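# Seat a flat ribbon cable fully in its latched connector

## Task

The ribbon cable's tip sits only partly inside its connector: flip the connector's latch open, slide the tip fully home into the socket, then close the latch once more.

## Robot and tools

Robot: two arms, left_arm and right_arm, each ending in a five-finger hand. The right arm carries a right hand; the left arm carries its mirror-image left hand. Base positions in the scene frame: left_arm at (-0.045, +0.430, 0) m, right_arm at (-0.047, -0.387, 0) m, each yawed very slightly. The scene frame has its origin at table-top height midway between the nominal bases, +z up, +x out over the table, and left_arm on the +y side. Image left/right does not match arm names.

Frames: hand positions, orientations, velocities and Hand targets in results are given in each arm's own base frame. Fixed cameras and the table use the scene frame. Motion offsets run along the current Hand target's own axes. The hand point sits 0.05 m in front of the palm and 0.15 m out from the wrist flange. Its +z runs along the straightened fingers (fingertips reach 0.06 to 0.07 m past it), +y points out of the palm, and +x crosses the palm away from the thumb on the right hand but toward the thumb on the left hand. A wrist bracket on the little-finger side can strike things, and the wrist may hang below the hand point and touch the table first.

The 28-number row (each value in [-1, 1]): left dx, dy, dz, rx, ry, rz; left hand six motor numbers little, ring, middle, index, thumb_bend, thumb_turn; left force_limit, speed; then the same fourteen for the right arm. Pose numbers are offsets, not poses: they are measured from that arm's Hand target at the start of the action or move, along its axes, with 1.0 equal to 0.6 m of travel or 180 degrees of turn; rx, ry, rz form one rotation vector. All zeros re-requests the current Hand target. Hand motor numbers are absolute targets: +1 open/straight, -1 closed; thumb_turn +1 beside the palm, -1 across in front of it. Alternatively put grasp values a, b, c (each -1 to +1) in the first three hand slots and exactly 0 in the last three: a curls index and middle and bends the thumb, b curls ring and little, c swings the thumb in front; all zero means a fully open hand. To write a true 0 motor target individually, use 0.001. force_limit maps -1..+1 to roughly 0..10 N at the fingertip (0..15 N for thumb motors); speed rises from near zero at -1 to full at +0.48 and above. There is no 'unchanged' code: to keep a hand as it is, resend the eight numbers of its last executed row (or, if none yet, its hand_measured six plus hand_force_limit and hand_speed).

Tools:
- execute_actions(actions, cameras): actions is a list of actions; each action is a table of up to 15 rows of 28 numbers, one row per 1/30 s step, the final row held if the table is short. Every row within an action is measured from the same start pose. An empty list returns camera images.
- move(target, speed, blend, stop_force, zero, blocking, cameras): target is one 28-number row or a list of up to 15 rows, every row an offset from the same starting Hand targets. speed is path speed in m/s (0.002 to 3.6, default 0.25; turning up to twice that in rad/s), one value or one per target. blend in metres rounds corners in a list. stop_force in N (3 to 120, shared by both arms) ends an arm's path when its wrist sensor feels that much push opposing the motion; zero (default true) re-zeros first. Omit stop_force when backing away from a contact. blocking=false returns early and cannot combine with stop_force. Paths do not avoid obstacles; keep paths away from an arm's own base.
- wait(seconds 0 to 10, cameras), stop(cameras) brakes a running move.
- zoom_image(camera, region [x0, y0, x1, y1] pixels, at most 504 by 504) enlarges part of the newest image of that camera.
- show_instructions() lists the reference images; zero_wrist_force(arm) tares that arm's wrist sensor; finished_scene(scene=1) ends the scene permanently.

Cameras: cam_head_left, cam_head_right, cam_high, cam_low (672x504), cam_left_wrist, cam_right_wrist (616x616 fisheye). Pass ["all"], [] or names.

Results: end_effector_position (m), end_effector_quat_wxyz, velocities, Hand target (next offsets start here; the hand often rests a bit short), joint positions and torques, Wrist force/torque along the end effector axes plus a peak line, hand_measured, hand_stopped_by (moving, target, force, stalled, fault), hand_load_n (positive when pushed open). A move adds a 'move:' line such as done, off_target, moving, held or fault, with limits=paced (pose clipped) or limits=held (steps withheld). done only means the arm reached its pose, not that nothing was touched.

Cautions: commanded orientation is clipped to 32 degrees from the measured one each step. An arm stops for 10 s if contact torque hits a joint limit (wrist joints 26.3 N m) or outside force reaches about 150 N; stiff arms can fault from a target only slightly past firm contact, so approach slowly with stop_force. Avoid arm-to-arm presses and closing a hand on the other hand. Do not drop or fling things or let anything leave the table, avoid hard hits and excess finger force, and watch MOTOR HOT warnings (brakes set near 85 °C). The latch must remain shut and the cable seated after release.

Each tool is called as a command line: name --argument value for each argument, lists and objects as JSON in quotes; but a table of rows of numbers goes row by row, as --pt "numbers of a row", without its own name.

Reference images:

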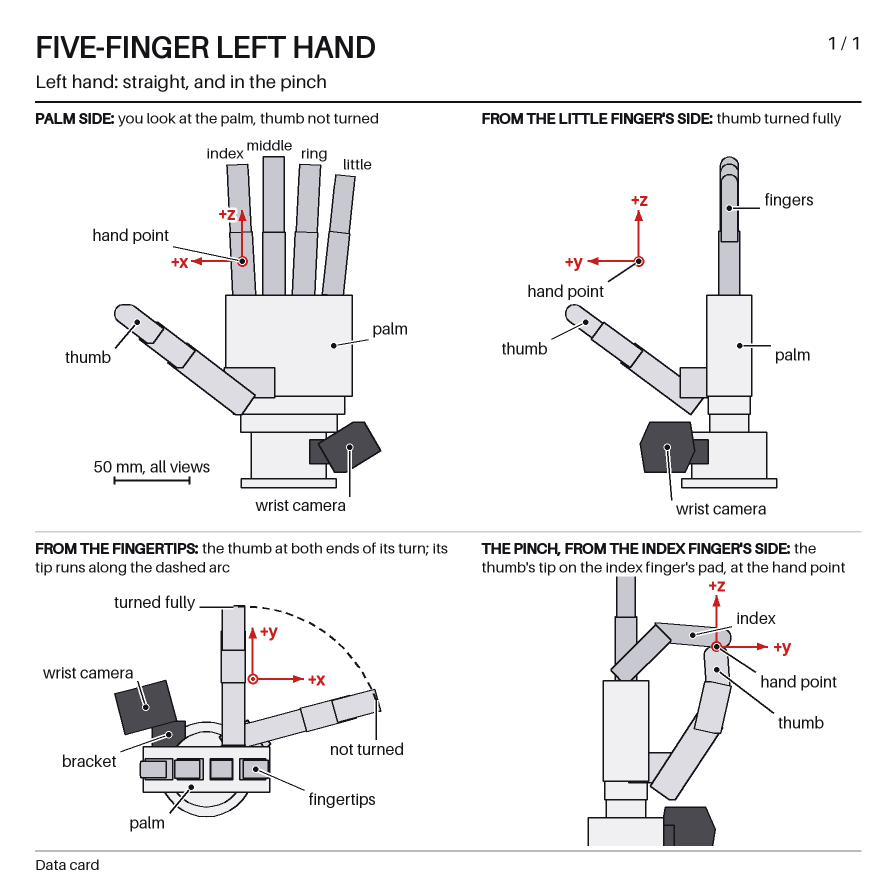

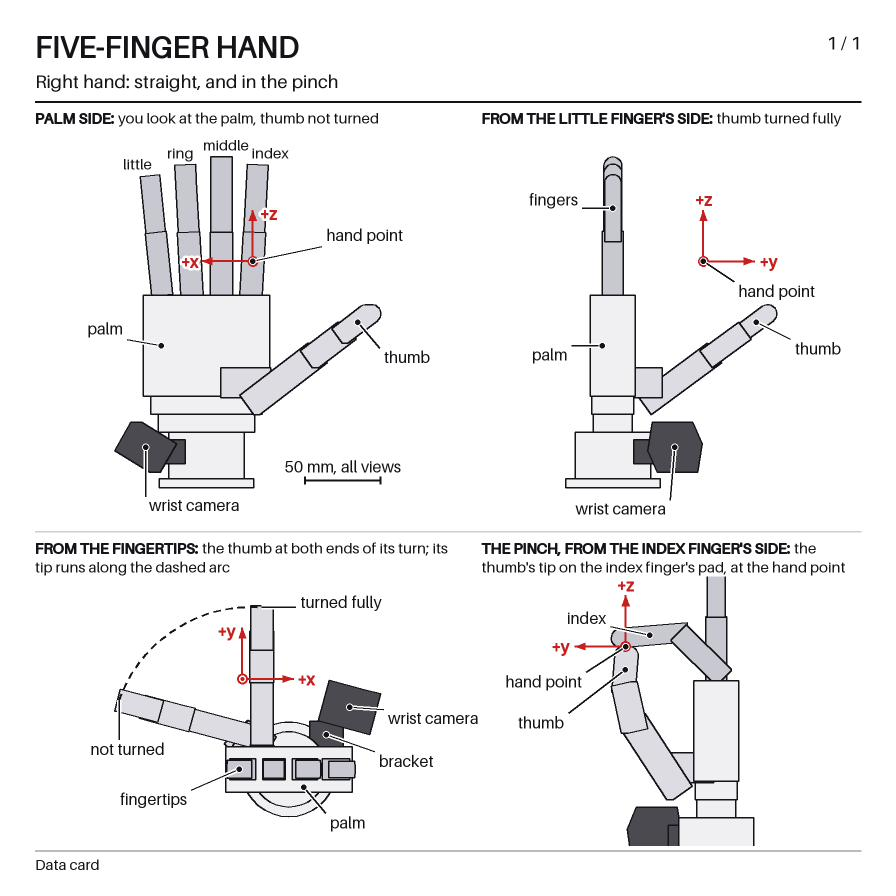

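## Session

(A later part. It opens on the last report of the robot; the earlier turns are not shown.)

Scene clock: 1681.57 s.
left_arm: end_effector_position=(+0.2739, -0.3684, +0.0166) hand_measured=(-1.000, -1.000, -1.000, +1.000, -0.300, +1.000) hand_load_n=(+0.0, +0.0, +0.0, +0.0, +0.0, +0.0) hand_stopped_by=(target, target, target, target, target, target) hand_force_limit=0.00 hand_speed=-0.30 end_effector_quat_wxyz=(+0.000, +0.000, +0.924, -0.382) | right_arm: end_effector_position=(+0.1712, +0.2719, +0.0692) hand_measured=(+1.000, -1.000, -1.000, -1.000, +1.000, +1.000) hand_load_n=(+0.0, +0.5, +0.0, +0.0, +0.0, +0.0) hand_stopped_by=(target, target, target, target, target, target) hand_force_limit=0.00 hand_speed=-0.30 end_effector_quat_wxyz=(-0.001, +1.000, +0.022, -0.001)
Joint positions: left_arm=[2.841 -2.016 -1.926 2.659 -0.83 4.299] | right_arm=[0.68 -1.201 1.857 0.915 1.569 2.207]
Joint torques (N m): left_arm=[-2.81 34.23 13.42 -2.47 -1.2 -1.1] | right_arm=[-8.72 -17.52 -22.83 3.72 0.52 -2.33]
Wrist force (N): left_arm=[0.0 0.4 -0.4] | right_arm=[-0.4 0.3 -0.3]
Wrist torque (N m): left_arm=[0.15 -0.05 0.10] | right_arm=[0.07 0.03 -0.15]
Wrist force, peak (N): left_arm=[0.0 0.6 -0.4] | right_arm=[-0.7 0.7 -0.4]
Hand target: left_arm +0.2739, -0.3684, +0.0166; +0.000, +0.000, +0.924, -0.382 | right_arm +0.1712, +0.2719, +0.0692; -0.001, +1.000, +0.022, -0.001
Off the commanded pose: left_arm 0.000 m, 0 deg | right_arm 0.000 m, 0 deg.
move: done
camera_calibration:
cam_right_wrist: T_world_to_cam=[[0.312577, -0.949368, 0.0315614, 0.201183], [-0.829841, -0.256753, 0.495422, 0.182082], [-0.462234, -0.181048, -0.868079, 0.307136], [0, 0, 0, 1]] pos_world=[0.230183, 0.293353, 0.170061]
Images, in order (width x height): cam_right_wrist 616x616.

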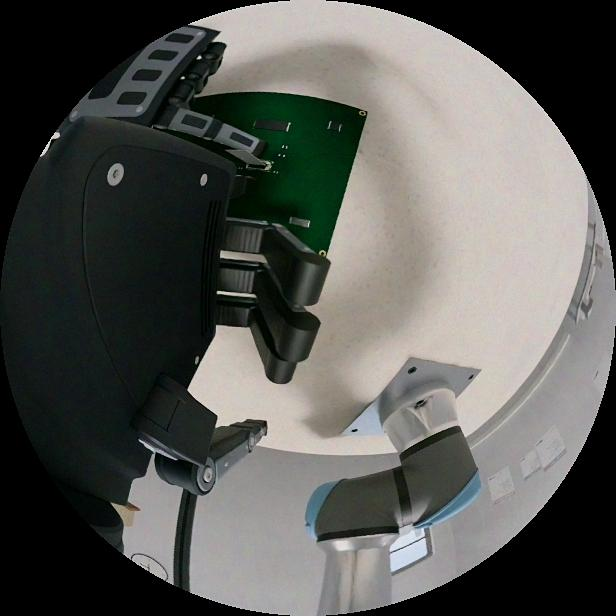

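move --target '[-0.0333, -0.1179, -0.1179, 0, 0, 0, -1, -1, -1, 1, -0.3, 1, 0, -0.3, -0.0333, 0, -0.0333, 0, 0, 0, 1, -1, -1, -1, 1, 1, 0, -0.3]' --speed 0.08 --cameras '["cam_right_wrist", "cam_high"]'

zoom_image --camera "cam_right_wrist" --region '[245, 130, 295, 180]'

zoom_image --camera "cam_high" --region '[315, 415, 355, 455]'

Scene clock: 1695.23 s.
left_arm: end_effector_position=(+0.2940, -0.3685, +0.1167) hand_measured=(-1.000, -1.000, -1.000, +1.000, -0.300, +1.000) hand_load_n=(+0.0, +0.0, +0.0, +0.0, +0.0, +0.0) hand_stopped_by=(target, target, target, target, target, target) hand_force_limit=0.00 hand_speed=-0.30 end_effector_quat_wxyz=(+0.000, +0.000, +0.924, -0.383) | right_arm: end_effector_position=(+0.1512, +0.2710, +0.0892) hand_measured=(+1.000, -1.000, -1.000, -1.000, +1.000, +1.000) hand_load_n=(+0.0, +0.0, +0.0, +0.0, +0.0, +0.0) hand_stopped_by=(target, target, target, target, target, target) hand_force_limit=0.00 hand_speed=-0.30 end_effector_quat_wxyz=(-0.001, +1.000, +0.022, -0.001)
Joint positions: left_arm=[2.856 -1.9 -1.782 2.384 -0.825 4.32] | right_arm=[0.714 -1.252 1.869 0.955 1.569 2.241]
Joint torques (N m): left_arm=[-1.96 25.16 6.32 -2.85 2.32 0.67] | right_arm=[-8.96 -17.81 -12.29 0.79 -0.52 -2.23]
Wrist force (N): left_arm=[-0.2 0.1 -0.4] | right_arm=[-0.7 0.3 -0.3]
Wrist torque (N m): left_arm=[0.08 -0.05 -0.10] | right_arm=[0.07 0.07 -0.14]
Wrist force, peak (N): left_arm=[-0.4 -0.3 -0.9] | right_arm=[-0.6 0.8 -0.4]
Hand target: left_arm +0.2939, -0.3685, +0.1166; +0.000, +0.000, +0.924, -0.382 | right_arm +0.1513, +0.2710, +0.0892; -0.001, +1.000, +0.022, -0.001
Off the commanded pose: left_arm 0.000 m, 0 deg | right_arm 0.000 m, 0 deg.
move: done
camera_calibration:
cam_right_wrist: T_world_to_cam=[[0.312564, -0.949371, 0.0316037, 0.205941], [-0.829889, -0.256737, 0.495349, 0.155316], [-0.462156, -0.181056, -0.868119, 0.31517], [0, 0, 0, 1]] pos_world=[0.210183, 0.292453, 0.190161]
Images, in order (width x height): cam_high 672x504, cam_right_wrist 616x616.

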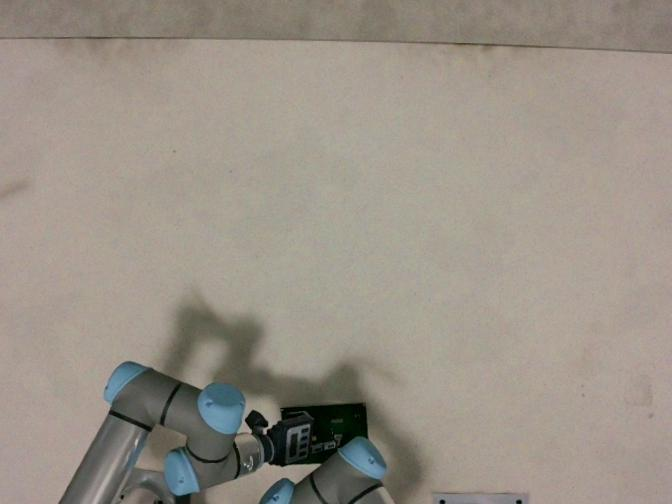

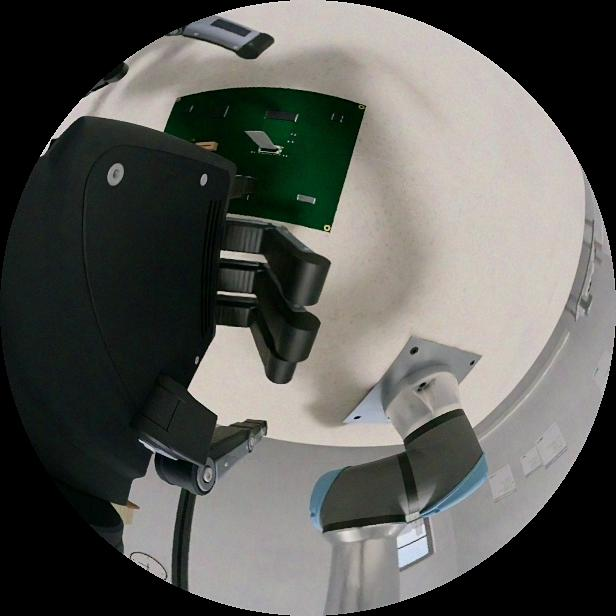

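Scaled by 10.080 from the camera's 616x616 image, which has a finer 880x880 frame.

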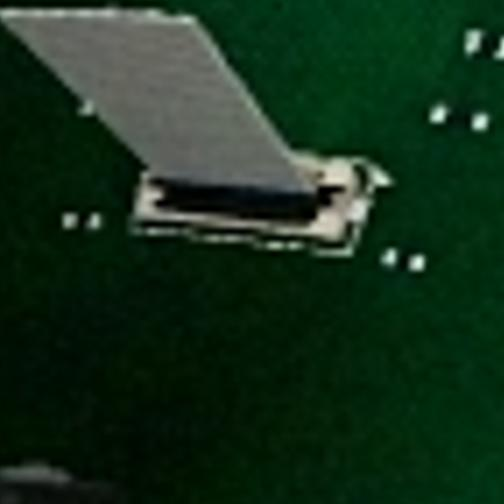

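Scaled by 12.600 from the camera's 672x504 image, which has a finer 960x720 frame.

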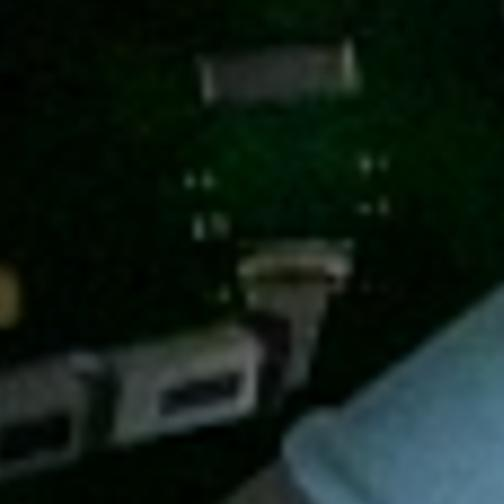

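move --pt "0 0.0589 -0.2946 0 0 0 -1 -1 -1 1 -0.3 1 0 -0.3 0 0 -0.1180 0 0 0 1 -1 -1 -1 1 1 0 -0.3" --pt "0 0.0589 -0.2946 0 0 0 -1 -1 -1 1 -0.3 1 0 -0.3 0.0730 -0.2320 -0.1183 0.3734 0.1304 0.1863 -1 -1 -1 -1 1 1 0 -0.3" --pt "0 0.0589 -0.2946 0 0 0 -1 -1 -1 1 -0.3 1 0 -0.3 0.0730 -0.2320 0.1100 0.3734 0.1304 0.1863 -1 -1 -1 -1 1 1 0 -0.3" --speed '[0.25, 0.2, 0.12]' --cameras '["cam_right_wrist"]'

zoom_image --camera "cam_right_wrist" --region '[340, 70, 440, 170]'

Scene clock: 1722.87 s.
left_arm: end_effector_position=(+0.2940, -0.2186, +0.2167) hand_measured=(-1.000, -1.000, -1.000, +1.000, -0.300, +1.000) hand_load_n=(+0.5, +0.0, +0.0, +0.0, +0.0, +0.0) hand_stopped_by=(target, target, target, target, target, target) hand_force_limit=0.00 hand_speed=-0.30 end_effector_quat_wxyz=(+0.000, +0.000, +0.924, -0.382) | right_arm: end_effector_position=(+0.1888, +0.4121, +0.0233) hand_measured=(-1.000, -1.000, -1.000, -1.000, +1.000, +1.000) hand_load_n=(+0.0, +0.0, +0.0, +0.0, +0.0, +0.0) hand_stopped_by=(target, target, target, target, target, target) hand_force_limit=0.00 hand_speed=-0.30 end_effector_quat_wxyz=(-0.546, +0.779, -0.254, +0.176) end_effector_velocity=(+0.001, +0.001, +0.000) end_effector_angular_velocity=(+0.002, -0.003, +0.000)
Joint positions: left_arm=[3.296 -1.689 -1.882 1.848 -0.798 4.929] | right_arm=[0.594 -1.528 2.522 -0.624 1.243 3.02]
Joint velocities: left_arm=[within noise] | right_arm=[0 0.001 0 -0.005 0 0]
Joint torques (N m): left_arm=[11.04 32.82 29.68 -1.8 3.23 3.44] | right_arm=[0.08 -3.53 -16.63 -2.15 -0.34 1.93]
Wrist force (N): left_arm=[-0.6 0.5 -0.1] | right_arm=[0.1 -0.4 -0.6]
Wrist torque (N m): left_arm=[-0.03 0.04 -0.09] | right_arm=[0.22 -0.08 -0.19]
Wrist force, peak (N): left_arm=[-0.4 0.9 -1.9] | right_arm=[0.5 -1.7 -0.7]
Hand target: left_arm +0.2940, -0.2186, +0.2167; +0.000, +0.000, +0.924, -0.382 | right_arm +0.1888, +0.4121, +0.0233; -0.546, +0.779, -0.254, +0.176
Off the commanded pose: left_arm 0.000 m, 0 deg | right_arm 0.000 m, 0 deg.
move: done
camera_calibration:
cam_right_wrist: T_world_to_cam=[[0.00541011, -0.449493, -0.893268, 0.203754], [-0.997697, 0.0579769, -0.0352166, 0.16971], [0.0676185, 0.891401, -0.448144, -0.250864], [0, 0, 0, 1]] pos_world=[0.18518, 0.305367, 0.0755606]
Images, in order (width x height): cam_right_wrist 616x616.

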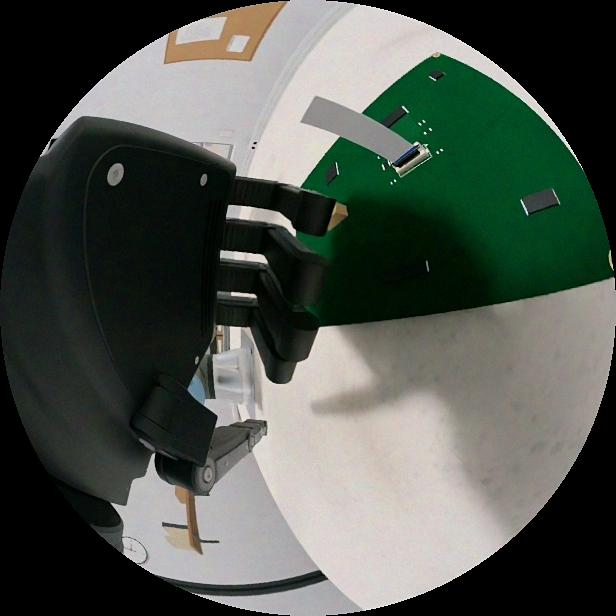

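Scaled by 5.040 from the camera's 616x616 image, which has a finer 880x880 frame.

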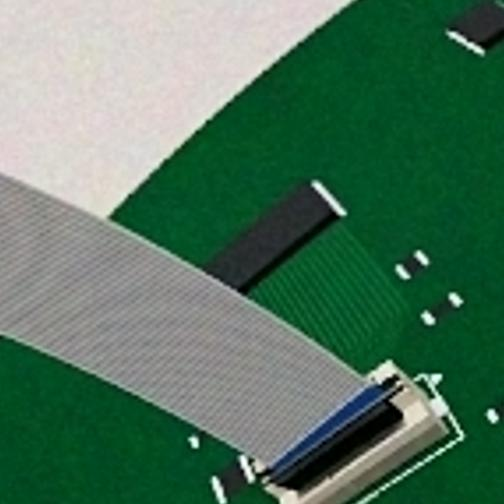

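zoom_image --camera "cam_right_wrist" --region '[380, 130, 440, 190]'

zoom_image --camera "cam_right_wrist" --region '[390, 138, 420, 168]'

Scaled by 8.400 from the camera's 616x616 image, which has a finer 880x880 frame.

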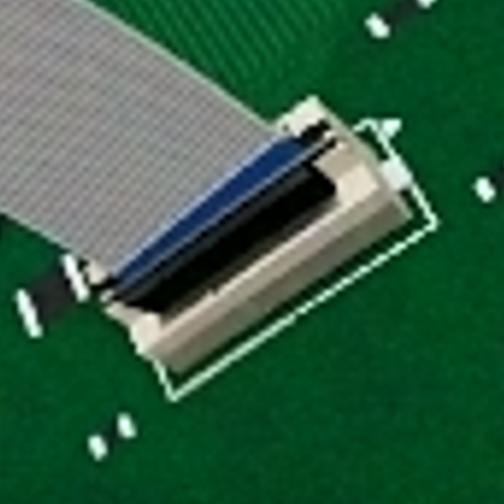

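Scaled by 16.800 from the camera's 616x616 image, which has a finer 880x880 frame.

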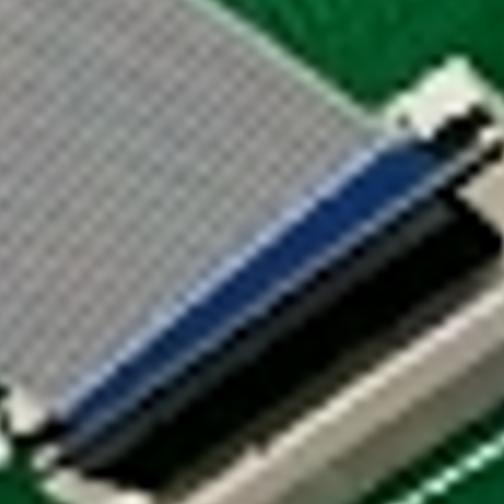

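move --pt "0 0 0 0 0 0 -1 -1 -1 1 -0.3 1 0 -0.3 0 -0.2036 -0.0741 0 0 0 -1 -1 -1 -1 1 1 0 -0.3" --pt "0 0 0 0 0 0 -1 -1 -1 1 -0.3 1 0 -0.3 0.1820 -0.1618 -0.0917 -0.1294 0.2431 0.1549 1 1 1 0 0.65 -0.75 0 -0.3" --speed 0.25 --cameras '["cam_high", "cam_right_wrist"]'

zoom_image --camera "cam_right_wrist" --region '[220, 150, 400, 330]'

Scene clock: 1839.37 s.
left_arm: end_effector_position=(+0.2940, -0.2186, +0.2167) hand_measured=(-1.000, -1.000, -1.000, +1.000, -0.300, +1.000) hand_load_n=(+0.0, +0.0, +0.0, +0.0, +0.0, +0.0) hand_stopped_by=(target, target, target, target, target, target) hand_force_limit=0.00 hand_speed=-0.30 end_effector_quat_wxyz=(+0.000, +0.000, +0.924, -0.382) | right_arm: end_effector_position=(+0.2665, +0.3328, +0.1331) hand_measured=(+1.000, +1.000, +1.000, +0.000, +0.650, -0.750) hand_load_n=(+0.0, -0.5, +0.0, +0.0, +0.0, +0.5) hand_stopped_by=(target, target, target, target, target, target) hand_force_limit=0.00 hand_speed=-0.30 end_effector_quat_wxyz=(-0.276, +0.667, -0.639, +0.263)
Joint positions: left_arm=[3.296 -1.689 -1.882 1.848 -0.798 4.929] | right_arm=[0.722 -1.517 1.974 0.454 2.029 3.662]
Joint torques (N m): left_arm=[11.81 32.78 29.29 -2.45 3.34 3.31] | right_arm=[10.8 -24.62 -22.15 2.44 1.73 2.78]
Wrist force (N): left_arm=[-0.3 0.3 -0.1] | right_arm=[0.1 -0.3 -0.7]
Wrist torque (N m): left_arm=[-0.04 -0.01 -0.08] | right_arm=[0.13 -0.06 0.04]
Wrist force, peak (N): left_arm=[-0.6 0.6 -0.2] | right_arm=[0.2 -2.3 -1.0]
Hand target: left_arm +0.2940, -0.2186, +0.2167; +0.000, +0.000, +0.924, -0.382 | right_arm +0.2665, +0.3328, +0.1331; -0.276, +0.667, -0.639, +0.263
Off the commanded pose: left_arm 0.000 m, 0 deg | right_arm 0.000 m, 0 deg.
move: done
camera_calibration:
cam_right_wrist: T_world_to_cam=[[-0.692832, -0.300139, -0.655668, 0.370558], [-0.540469, 0.818066, 0.196625, -0.14994], [0.477365, 0.490596, -0.728998, -0.0747026], [0, 0, 0, 1]] pos_world=[0.211357, 0.270528, 0.217987]
Images, in order (width x height): cam_high 672x504, cam_right_wrist 616x616.

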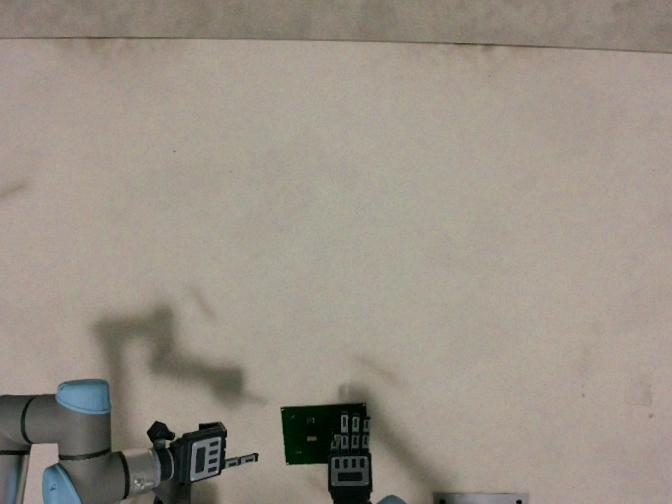

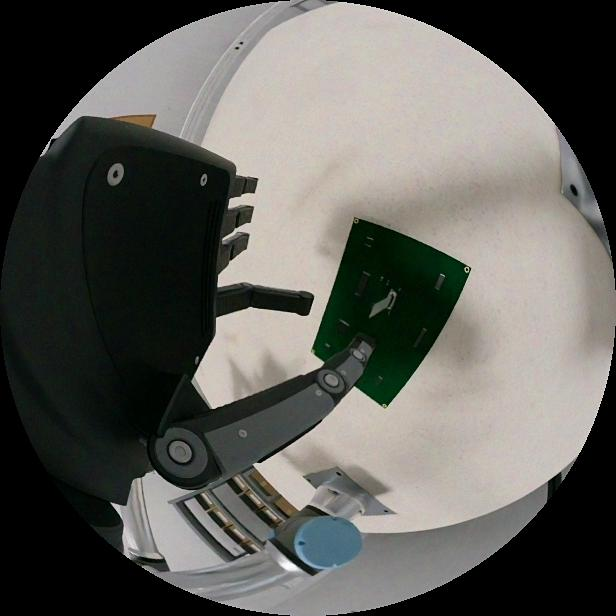

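Scaled by 2.800 from the camera's 616x616 image, which has a finer 880x880 frame.

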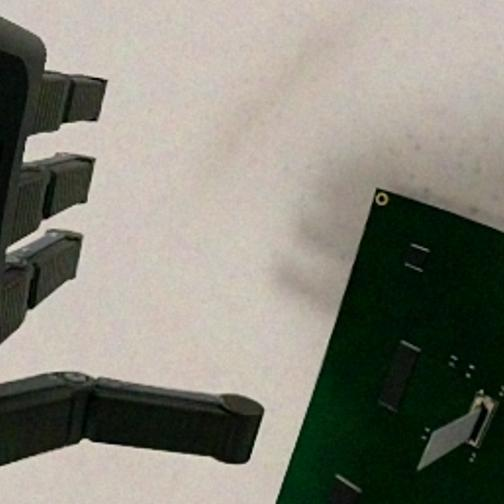

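zoom_image --camera "cam_right_wrist" --region '[365, 280, 405, 320]'

zoom_image --camera "cam_right_wrist" --region '[270, 260, 390, 380]'

Scaled by 12.600 from the camera's 616x616 image, which has a finer 880x880 frame.

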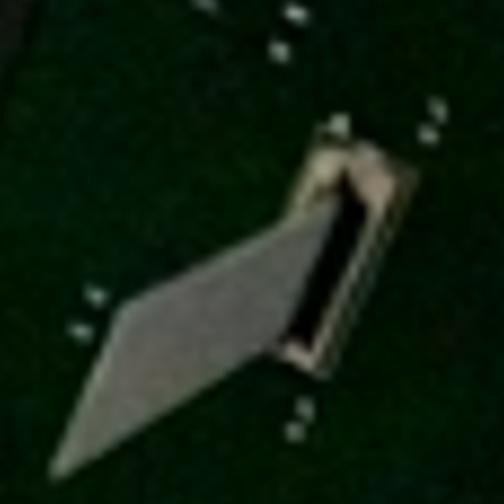

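Scaled by 4.200 from the camera's 616x616 image, which has a finer 880x880 frame.

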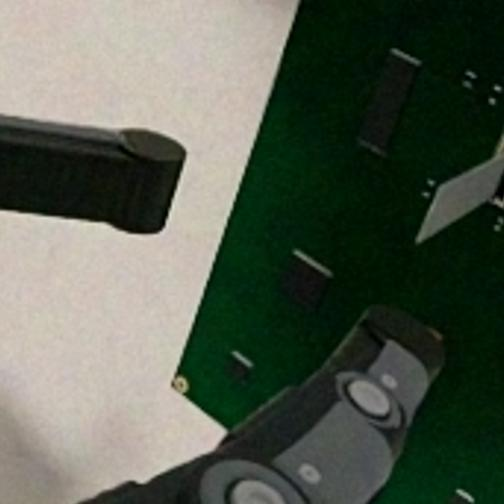

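move --target '[0, 0, 0, 0, 0, 0, -1, -1, -1, 1, -0.3, 1, 0, -0.3, -0.0013, 0.0728, 0.0639, 0, 0, 0, 1, 1, 1, 0, 0.65, -0.62, 0, -0.3]' --speed 0.1 --cameras '["cam_high", "cam_right_wrist"]'

zoom_image --camera "cam_right_wrist" --region '[270, 250, 390, 370]'

zoom_image --camera "cam_high" --region '[310, 400, 380, 470]'

Scene clock: 1885.37 s.
left_arm: end_effector_position=(+0.2940, -0.2186, +0.2167) hand_measured=(-1.000, -1.000, -1.000, +1.000, -0.300, +1.000) hand_load_n=(+0.0, +0.0, +0.0, +0.0, +0.0, +0.0) hand_stopped_by=(target, target, target, target, target, target) hand_force_limit=0.00 hand_speed=-0.30 end_effector_quat_wxyz=(+0.000, +0.000, +0.924, -0.382) | right_arm: end_effector_position=(+0.2625, +0.3335, +0.0751) hand_measured=(+1.000, +1.000, +1.000, +0.000, +0.650, -0.620) hand_load_n=(-0.5, +0.0, +0.0, +0.0, +0.0, +0.0) hand_stopped_by=(target, target, target, target, target, target) hand_force_limit=0.00 hand_speed=-0.30 end_effector_quat_wxyz=(-0.276, +0.667, -0.639, +0.263)
Joint positions: left_arm=[3.296 -1.689 -1.882 1.848 -0.798 4.929] | right_arm=[0.733 -1.441 2.062 0.294 2.035 3.671]
Joint torques (N m): left_arm=[11.4 31.35 28.93 -2.84 3.18 3.26] | right_arm=[-8.3 -27.32 -17.3 -0.52 -0.18 -2.39]
Wrist force (N): left_arm=[-0.6 0.5 -0.1] | right_arm=[0.1 -0.4 -0.6]
Wrist torque (N m): left_arm=[-0.01 0.04 -0.10] | right_arm=[0.13 -0.06 -0.16]
Wrist force, peak (N): left_arm=[-0.7 0.6 -0.1] | right_arm=[-0.2 -1.1 -1.4]
Hand target: left_arm +0.2940, -0.2186, +0.2167; +0.000, +0.000, +0.924, -0.382 | right_arm +0.2626, +0.3335, +0.0751; -0.276, +0.667, -0.639, +0.263
Off the commanded pose: left_arm 0.000 m, 0 deg | right_arm 0.000 m, 0 deg.
move: done
camera_calibration:
cam_right_wrist: T_world_to_cam=[[-0.692933, -0.300149, -0.655556, 0.329975], [-0.540439, 0.818069, 0.196696, -0.141288], [0.477252, 0.490585, -0.729079, -0.115379], [0, 0, 0, 1]] pos_world=[0.207358, 0.271228, 0.159987]
Images, in order (width x height): cam_high 672x504, cam_right_wrist 616x616.

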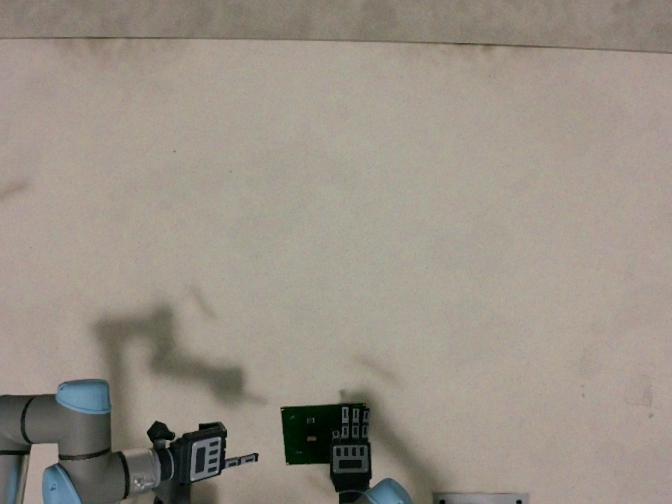

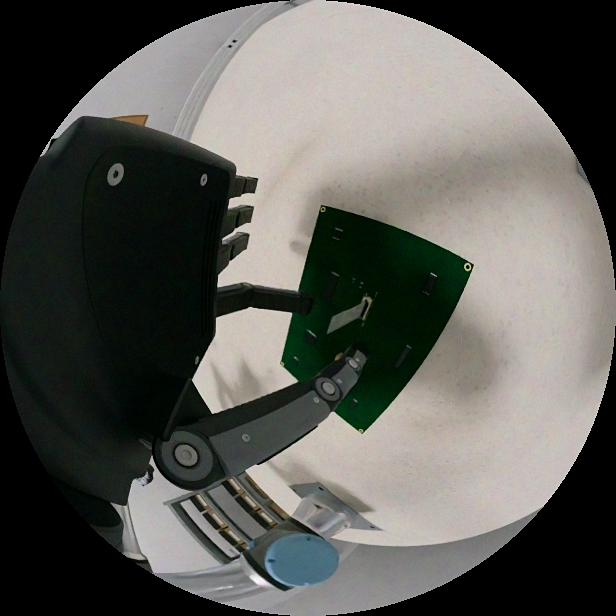

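Scaled by 4.200 from the camera's 616x616 image, which has a finer 880x880 frame.

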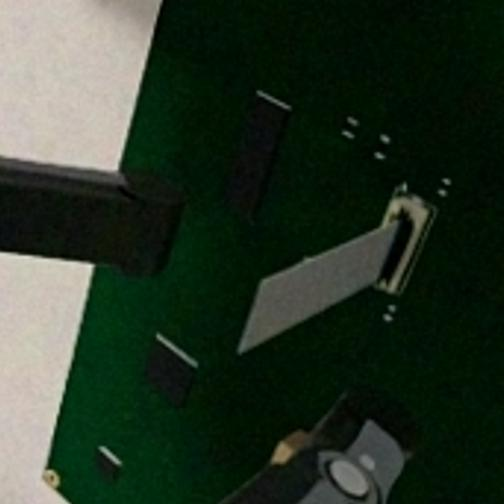

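Scaled by 7.200 from the camera's 672x504 image, which has a finer 960x720 frame.

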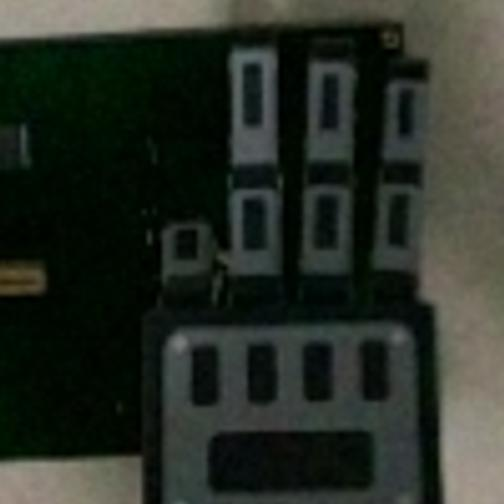

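move --target '[0, 0, 0, 0, 0, 0, -1, -1, -1, 1, -0.3, 1, 0, -0.3, 0, 0.0495, 0.0495, 0, 0, 0, 1, 1, 1, 0, 0.65, -0.62, 0, -0.3]' --speed 0.05 --stop_force 3 --cameras '["cam_right_wrist"]'

zoom_image --camera "cam_right_wrist" --region '[270, 250, 390, 370]'

Scene clock: 1905.43 s.
left_arm: end_effector_position=(+0.2940, -0.2186, +0.2167) hand_measured=(-1.000, -1.000, -1.000, +1.000, -0.300, +1.000) hand_load_n=(+0.0, +0.0, +0.5, +0.0, -0.5, +0.0) hand_stopped_by=(target, target, target, target, target, target) hand_force_limit=0.00 hand_speed=-0.30 end_effector_quat_wxyz=(+0.000, +0.000, +0.924, -0.382) | right_arm: end_effector_position=(+0.2625, +0.3335, +0.0331) hand_measured=(+1.000, +1.000, +1.000, +0.000, +0.650, -0.620) hand_load_n=(+0.0, +0.0, +0.0, +0.0, +0.0, +0.0) hand_stopped_by=(target, target, target, target, target, target) hand_force_limit=0.00 hand_speed=-0.30 end_effector_quat_wxyz=(-0.276, +0.667, -0.639, +0.263)
Joint positions: left_arm=[3.296 -1.689 -1.882 1.848 -0.798 4.929] | right_arm=[0.733 -1.369 2.112 0.172 2.036 3.671]
Joint torques (N m): left_arm=[11.34 31.7 29.54 -3.37 3.45 3.41] | right_arm=[9.33 -36.44 -22.46 -0.4 1.59 0.39]
Wrist force (N): left_arm=[-0.4 0.4 -0.1] | right_arm=[0.1 -0.1 -0.5]
Wrist torque (N m): left_arm=[-0.03 0.01 -0.09] | right_arm=[0.16 -0.09 -0.16]
Wrist force, peak (N): left_arm=[-0.6 0.5 -0.3] | right_arm=[0.1 -1.1 -1.0]
Hand target: left_arm +0.2940, -0.2186, +0.2167; +0.000, +0.000, +0.924, -0.382 | right_arm +0.2625, +0.3335, +0.0331; -0.276, +0.667, -0.639, +0.263
Off the commanded pose: left_arm 0.000 m, 0 deg | right_arm 0.000 m, 0 deg.
move: done
camera_calibration:
cam_right_wrist: T_world_to_cam=[[-0.692832, -0.300139, -0.655668, 0.30243], [-0.540469, 0.818066, 0.196625, -0.133012], [0.477365, 0.490596, -0.728998, -0.146036], [0, 0, 0, 1]] pos_world=[0.207357, 0.271228, 0.117987]
Images, in order (width x height): cam_right_wrist 616x616.

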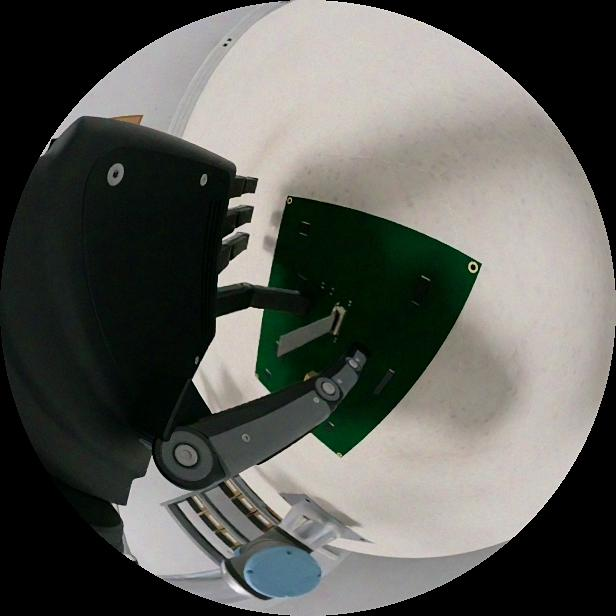

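Scaled by 4.200 from the camera's 616x616 image, which has a finer 880x880 frame.

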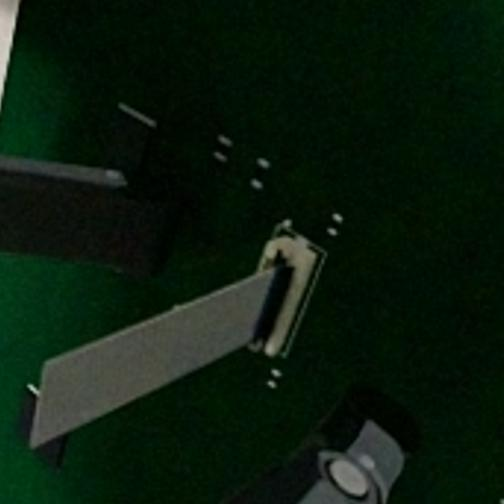

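move --target '[0, 0, 0, 0, 0, 0, -1, -1, -1, 1, -0.3, 1, 0, -0.3, 0, 0, 0, 0, 0, 0, 1, 1, 1, -0.28, 0.33, -0.62, -0.5, -0.6]' --cameras '["cam_right_wrist"]'

zoom_image --camera "cam_right_wrist" --region '[260, 260, 380, 380]'

Scene clock: 1915.57 s.
left_arm: end_effector_position=(+0.2940, -0.2186, +0.2167) hand_measured=(-1.000, -1.000, -1.000, +1.000, -0.300, +1.000) hand_load_n=(+0.0, +0.5, +0.0, +0.0, +0.0, +0.0) hand_stopped_by=(target, target, target, target, target, target) hand_force_limit=0.00 hand_speed=-0.30 end_effector_quat_wxyz=(+0.000, +0.000, +0.924, -0.382) | right_arm: end_effector_position=(+0.2625, +0.3335, +0.0331) hand_measured=(+1.000, +1.000, +1.000, -0.280, +0.330, -0.620) hand_load_n=(+0.5, +0.0, +0.0, +0.0, +0.0, +0.0) hand_stopped_by=(target, target, target, target, target, target) hand_force_limit=-0.50 hand_speed=-0.60 end_effector_quat_wxyz=(-0.276, +0.667, -0.639, +0.263)
Joint positions: left_arm=[3.296 -1.689 -1.882 1.848 -0.798 4.929] | right_arm=[0.733 -1.369 2.112 0.172 2.036 3.671]
Joint torques (N m): left_arm=[11.29 30.46 29.2 -3.54 3.21 3.34] | right_arm=[10.35 -37.27 -23.59 -0.31 0.13 -2.46]
Wrist force (N): left_arm=[-0.3 0.5 -0.3] | right_arm=[0.1 -0.2 -0.5]
Wrist torque (N m): left_arm=[-0.01 -0.01 -0.08] | right_arm=[0.15 -0.08 -0.16]
Wrist force, peak (N): left_arm=[-0.6 0.7 0.2] | right_arm=[0.3 -0.6 -0.7]
Hand target: left_arm +0.2940, -0.2186, +0.2167; +0.000, +0.000, +0.924, -0.382 | right_arm +0.2625, +0.3335, +0.0331; -0.276, +0.667, -0.639, +0.263
Off the commanded pose: left_arm 0.000 m, 0 deg | right_arm 0.000 m, 0 deg.
move: done
camera_calibration:
cam_right_wrist: T_world_to_cam=[[-0.692832, -0.300139, -0.655668, 0.30243], [-0.540469, 0.818066, 0.196625, -0.133012], [0.477365, 0.490596, -0.728998, -0.146036], [0, 0, 0, 1]] pos_world=[0.207357, 0.271228, 0.117987]
Images, in order (width x height): cam_right_wrist 616x616.

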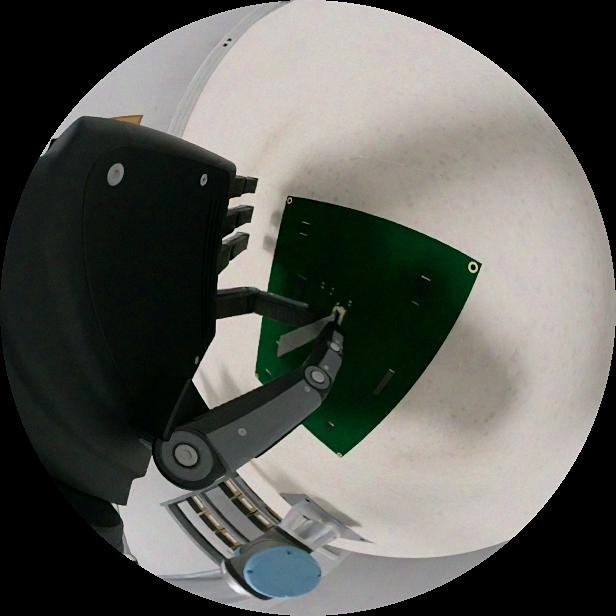

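Scaled by 4.200 from the camera's 616x616 image, which has a finer 880x880 frame.

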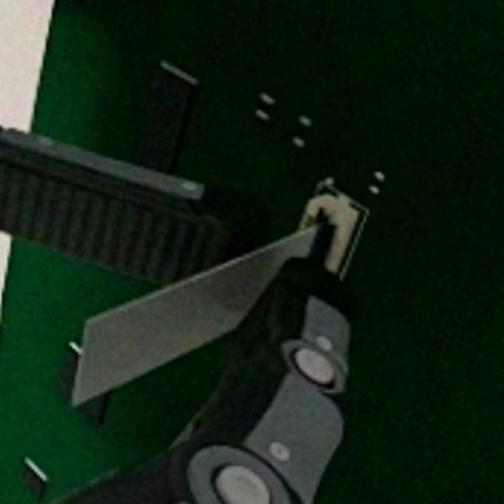

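move --target '[0, 0, 0, 0, 0, 0, -1, -1, -1, 1, -0.3, 1, 0, -0.3, 0, 0, 0, 0, 0, 0, 1, 1, 1, -0.33, 0.33, -0.62, -0.7, -0.9]' --cameras '["cam_right_wrist"]'

zoom_image --camera "cam_right_wrist" --region '[270, 270, 370, 370]'

Scene clock: 1942.97 s.
left_arm: end_effector_position=(+0.2940, -0.2186, +0.2167) hand_measured=(-1.000, -1.000, -1.000, +1.000, -0.300, +1.000) hand_load_n=(+0.0, +0.0, +0.0, -0.5, +0.0, +0.0) hand_stopped_by=(target, target, target, target, target, target) hand_force_limit=0.00 hand_speed=-0.30 end_effector_quat_wxyz=(+0.000, +0.000, +0.924, -0.382) | right_arm: end_effector_position=(+0.2625, +0.3335, +0.0331) hand_measured=(+1.000, +1.000, +1.000, -0.330, +0.330, -0.620) hand_load_n=(+0.0, +0.0, +0.0, +0.5, +0.0, +0.0) hand_stopped_by=(target, target, target, target, target, target) hand_force_limit=-0.70 hand_speed=-0.90 end_effector_quat_wxyz=(-0.276, +0.667, -0.639, +0.263)
Joint positions: left_arm=[3.296 -1.689 -1.882 1.848 -0.798 4.929] | right_arm=[0.733 -1.369 2.112 0.172 2.036 3.671]
Joint torques (N m): left_arm=[11.09 31.21 28.62 -3.81 3.24 3.28] | right_arm=[8.75 -37.34 -23.23 -0.17 0.22 -2.19]
Wrist force (N): left_arm=[-0.2 0.5 -0.2] | right_arm=[-0.1 -0.3 -0.5]
Wrist torque (N m): left_arm=[-0.02 -0.02 -0.07] | right_arm=[0.15 -0.05 -0.17]
Wrist force, peak (N): left_arm=[-0.7 0.5 -0.2] | right_arm=[0.1 -0.1 -1.0]
Hand target: left_arm +0.2940, -0.2186, +0.2167; +0.000, +0.000, +0.924, -0.382 | right_arm +0.2625, +0.3335, +0.0331; -0.276, +0.667, -0.639, +0.263
Off the commanded pose: left_arm 0.000 m, 0 deg | right_arm 0.000 m, 0 deg.
move: done
camera_calibration:
cam_right_wrist: T_world_to_cam=[[-0.692832, -0.300139, -0.655668, 0.30243], [-0.540469, 0.818066, 0.196625, -0.133012], [0.477365, 0.490596, -0.728998, -0.146036], [0, 0, 0, 1]] pos_world=[0.207357, 0.271228, 0.117987]
Images, in order (width x height): cam_right_wrist 616x616.

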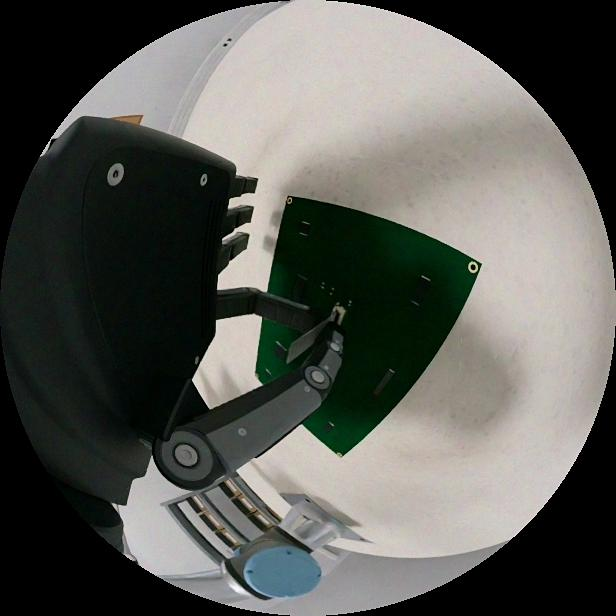

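Scaled by 5.040 from the camera's 616x616 image, which has a finer 880x880 frame.

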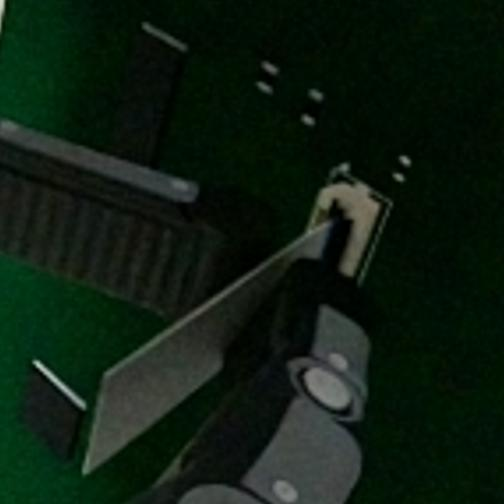

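move --target '[0, 0, 0, 0, 0, 0, -1, -1, -1, 1, -0.3, 1, 0, -0.3, 0, 0, 0, 0, 0, 0, 1, 1, 1, -0.295, 0.33, -0.62, -0.7, -0.9]'

move --target '[0, 0, 0, 0, 0, 0, -1, -1, -1, 1, -0.3, 1, 0, -0.3, 0, 0, 0, 0, 0, 0, 1, 1, 1, -0.295, 0.15, -0.62, -0.7, -0.94]' --cameras '["cam_right_wrist"]'

zoom_image --camera "cam_right_wrist" --region '[270, 270, 370, 370]'

Scene clock: 1951.43 s.
left_arm: end_effector_position=(+0.2940, -0.2186, +0.2167) hand_measured=(-1.000, -1.000, -1.000, +1.000, -0.300, +1.000) hand_load_n=(+0.0, +0.0, +0.0, +0.0, +0.0, +0.0) hand_stopped_by=(target, target, target, target, target, target) hand_force_limit=0.00 hand_speed=-0.30 end_effector_quat_wxyz=(+0.000, +0.000, +0.924, -0.382) | right_arm: end_effector_position=(+0.2625, +0.3335, +0.0331) hand_measured=(+1.000, +1.000, +1.000, -0.294, +0.330, -0.620) hand_load_n=(+0.0, +0.0, +0.0, +0.0, +0.0, +0.0) hand_stopped_by=(target, target, target, target, target, target) hand_force_limit=-0.70 hand_speed=-0.90 end_effector_quat_wxyz=(-0.276, +0.667, -0.639, +0.263)
Joint positions: left_arm=[3.296 -1.689 -1.882 1.848 -0.798 4.929] | right_arm=[0.733 -1.369 2.112 0.172 2.036 3.671]
Joint torques (N m): left_arm=[11.22 29.66 29.43 -3.66 3.19 3.38] | right_arm=[9.81 -35.52 -22.38 -0.29 0.22 -2.2]
Wrist force (N): left_arm=[-0.4 0.3 -0.3] | right_arm=[0.2 -0.3 -0.9]
Wrist torque (N m): left_arm=[-0.04 0.00 -0.08] | right_arm=[0.15 -0.09 -0.16]
Wrist force, peak (N): left_arm=[-0.7 0.4 -0.5] | right_arm=[0.2 -0.5 -0.8]
Hand target: left_arm +0.2940, -0.2186, +0.2167; +0.000, +0.000, +0.924, -0.382 | right_arm +0.2625, +0.3335, +0.0331; -0.276, +0.667, -0.639, +0.263
Off the commanded pose: left_arm 0.000 m, 0 deg | right_arm 0.000 m, 0 deg.
move: done

Scene clock: 1952.37 s.
left_arm: end_effector_position=(+0.2940, -0.2186, +0.2167) hand_measured=(-1.000, -1.000, -1.000, +1.000, -0.300, +1.000) hand_load_n=(+0.0, +0.0, +0.5, +0.0, +0.0, +0.0) hand_stopped_by=(target, target, target, target, target, target) hand_force_limit=0.00 hand_speed=-0.30 end_effector_quat_wxyz=(+0.000, +0.000, +0.924, -0.382) | right_arm: end_effector_position=(+0.2625, +0.3335, +0.0331) hand_measured=(+1.000, +1.000, +1.000, -0.294, +0.270, -0.620) hand_load_n=(+0.0, +0.0, +0.0, +0.5, +2.0, +0.0) hand_stopped_by=(target, target, target, target, force, target) hand_force_limit=-0.70 hand_speed=-0.94 end_effector_quat_wxyz=(-0.276, +0.667, -0.639, +0.263)
Joint positions: left_arm=[3.296 -1.689 -1.882 1.848 -0.798 4.929] | right_arm=[0.733 -1.369 2.112 0.172 2.036 3.671]
Joint torques (N m): left_arm=[10.98 30.01 29.46 -3.82 3.22 3.31] | right_arm=[9.74 -37.59 -22.85 -0.2 0.03 -2.29]
Wrist force (N): left_arm=[-0.5 0.3 -0.1] | right_arm=[0.3 -0.3 -0.6]
Wrist torque (N m): left_arm=[-0.04 0.03 -0.09] | right_arm=[0.16 -0.10 -0.16]
Wrist force, peak (N): left_arm=[-0.6 0.6 -0.4] | right_arm=[0.0 -0.6 -0.6]
Hand target: left_arm +0.2940, -0.2186, +0.2167; +0.000, +0.000, +0.924, -0.382 | right_arm +0.2625, +0.3335, +0.0331; -0.276, +0.667, -0.639, +0.263
Off the commanded pose: left_arm 0.000 m, 0 deg | right_arm 0.000 m, 0 deg.
move: done
camera_calibration:
cam_right_wrist: T_world_to_cam=[[-0.692832, -0.300139, -0.655668, 0.30243], [-0.540469, 0.818066, 0.196625, -0.133012], [0.477365, 0.490596, -0.728998, -0.146036], [0, 0, 0, 1]] pos_world=[0.207357, 0.271228, 0.117987]
Images, in order (width x height): cam_right_wrist 616x616.

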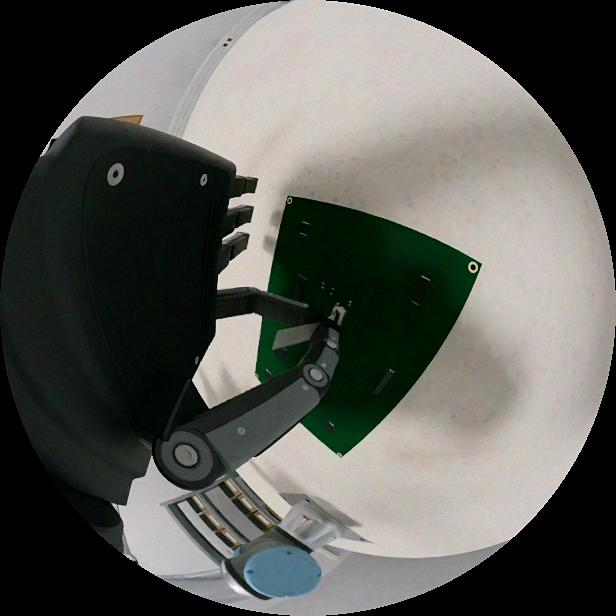

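Scaled by 5.040 from the camera's 616x616 image, which has a finer 880x880 frame.

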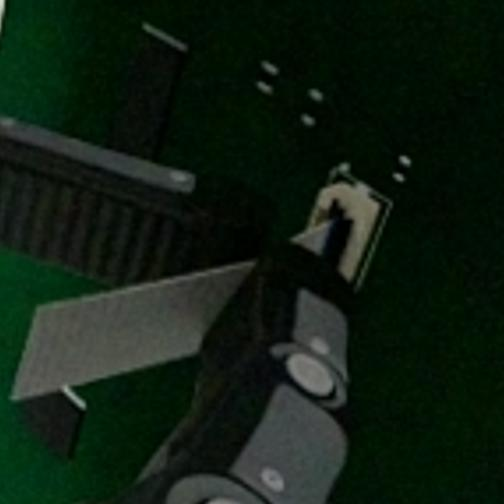

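move --target '[0, 0, 0, 0, 0, 0, -1, -1, -1, 1, -0.3, 1, 0, -0.3, 0, 0, 0, 0, 0, 0, 1, 1, 1, -0.295, 0.05, -0.62, -0.3, -0.94]' --cameras '["cam_right_wrist"]'

zoom_image --camera "cam_right_wrist" --region '[270, 270, 370, 370]'

Scene clock: 1957.67 s.
left_arm: end_effector_position=(+0.2940, -0.2186, +0.2167) hand_measured=(-1.000, -1.000, -1.000, +1.000, -0.300, +1.000) hand_load_n=(+0.0, +0.0, +0.0, +0.0, +0.0, +0.0) hand_stopped_by=(target, target, target, target, target, target) hand_force_limit=0.00 hand_speed=-0.30 end_effector_quat_wxyz=(+0.000, +0.000, +0.924, -0.382) | right_arm: end_effector_position=(+0.2625, +0.3335, +0.0331) hand_measured=(+1.000, +1.000, +1.000, -0.294, +0.260, -0.620) hand_load_n=(+0.0, +0.0, +0.0, +1.5, +5.0, +0.0) hand_stopped_by=(target, target, target, target, force, target) hand_force_limit=-0.30 hand_speed=-0.94 end_effector_quat_wxyz=(-0.276, +0.667, -0.639, +0.263)
Joint positions: left_arm=[3.296 -1.689 -1.882 1.848 -0.798 4.929] | right_arm=[0.733 -1.369 2.112 0.172 2.036 3.671]
Joint torques (N m): left_arm=[10.78 30.36 29.39 -3.77 3.3 3.3] | right_arm=[6.91 -36.22 -21.91 0.04 0.14 -2.15]
Wrist force (N): left_arm=[-0.4 0.6 0.0] | right_arm=[0.3 -0.5 -0.7]
Wrist torque (N m): left_arm=[-0.01 0.01 -0.09] | right_arm=[0.13 -0.09 -0.16]
Wrist force, peak (N): left_arm=[-0.4 0.6 -0.3] | right_arm=[0.2 -0.6 -0.9]
Hand target: left_arm +0.2940, -0.2186, +0.2167; +0.000, +0.000, +0.924, -0.382 | right_arm +0.2625, +0.3335, +0.0331; -0.276, +0.667, -0.639, +0.263
Off the commanded pose: left_arm 0.000 m, 0 deg | right_arm 0.000 m, 0 deg.
move: done
camera_calibration:
cam_right_wrist: T_world_to_cam=[[-0.692832, -0.300139, -0.655668, 0.30243], [-0.540469, 0.818066, 0.196625, -0.133012], [0.477365, 0.490596, -0.728998, -0.146036], [0, 0, 0, 1]] pos_world=[0.207357, 0.271228, 0.117987]
Images, in order (width x height): cam_right_wrist 616x616.

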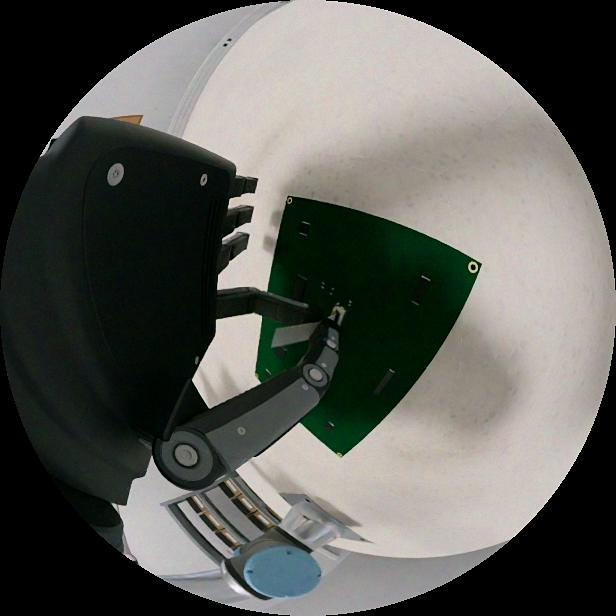

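Scaled by 5.040 from the camera's 616x616 image, which has a finer 880x880 frame.

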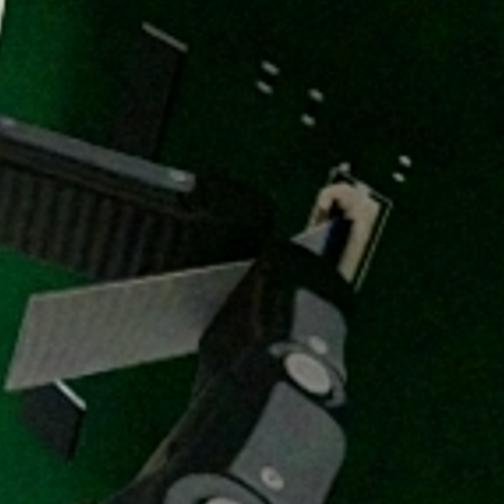

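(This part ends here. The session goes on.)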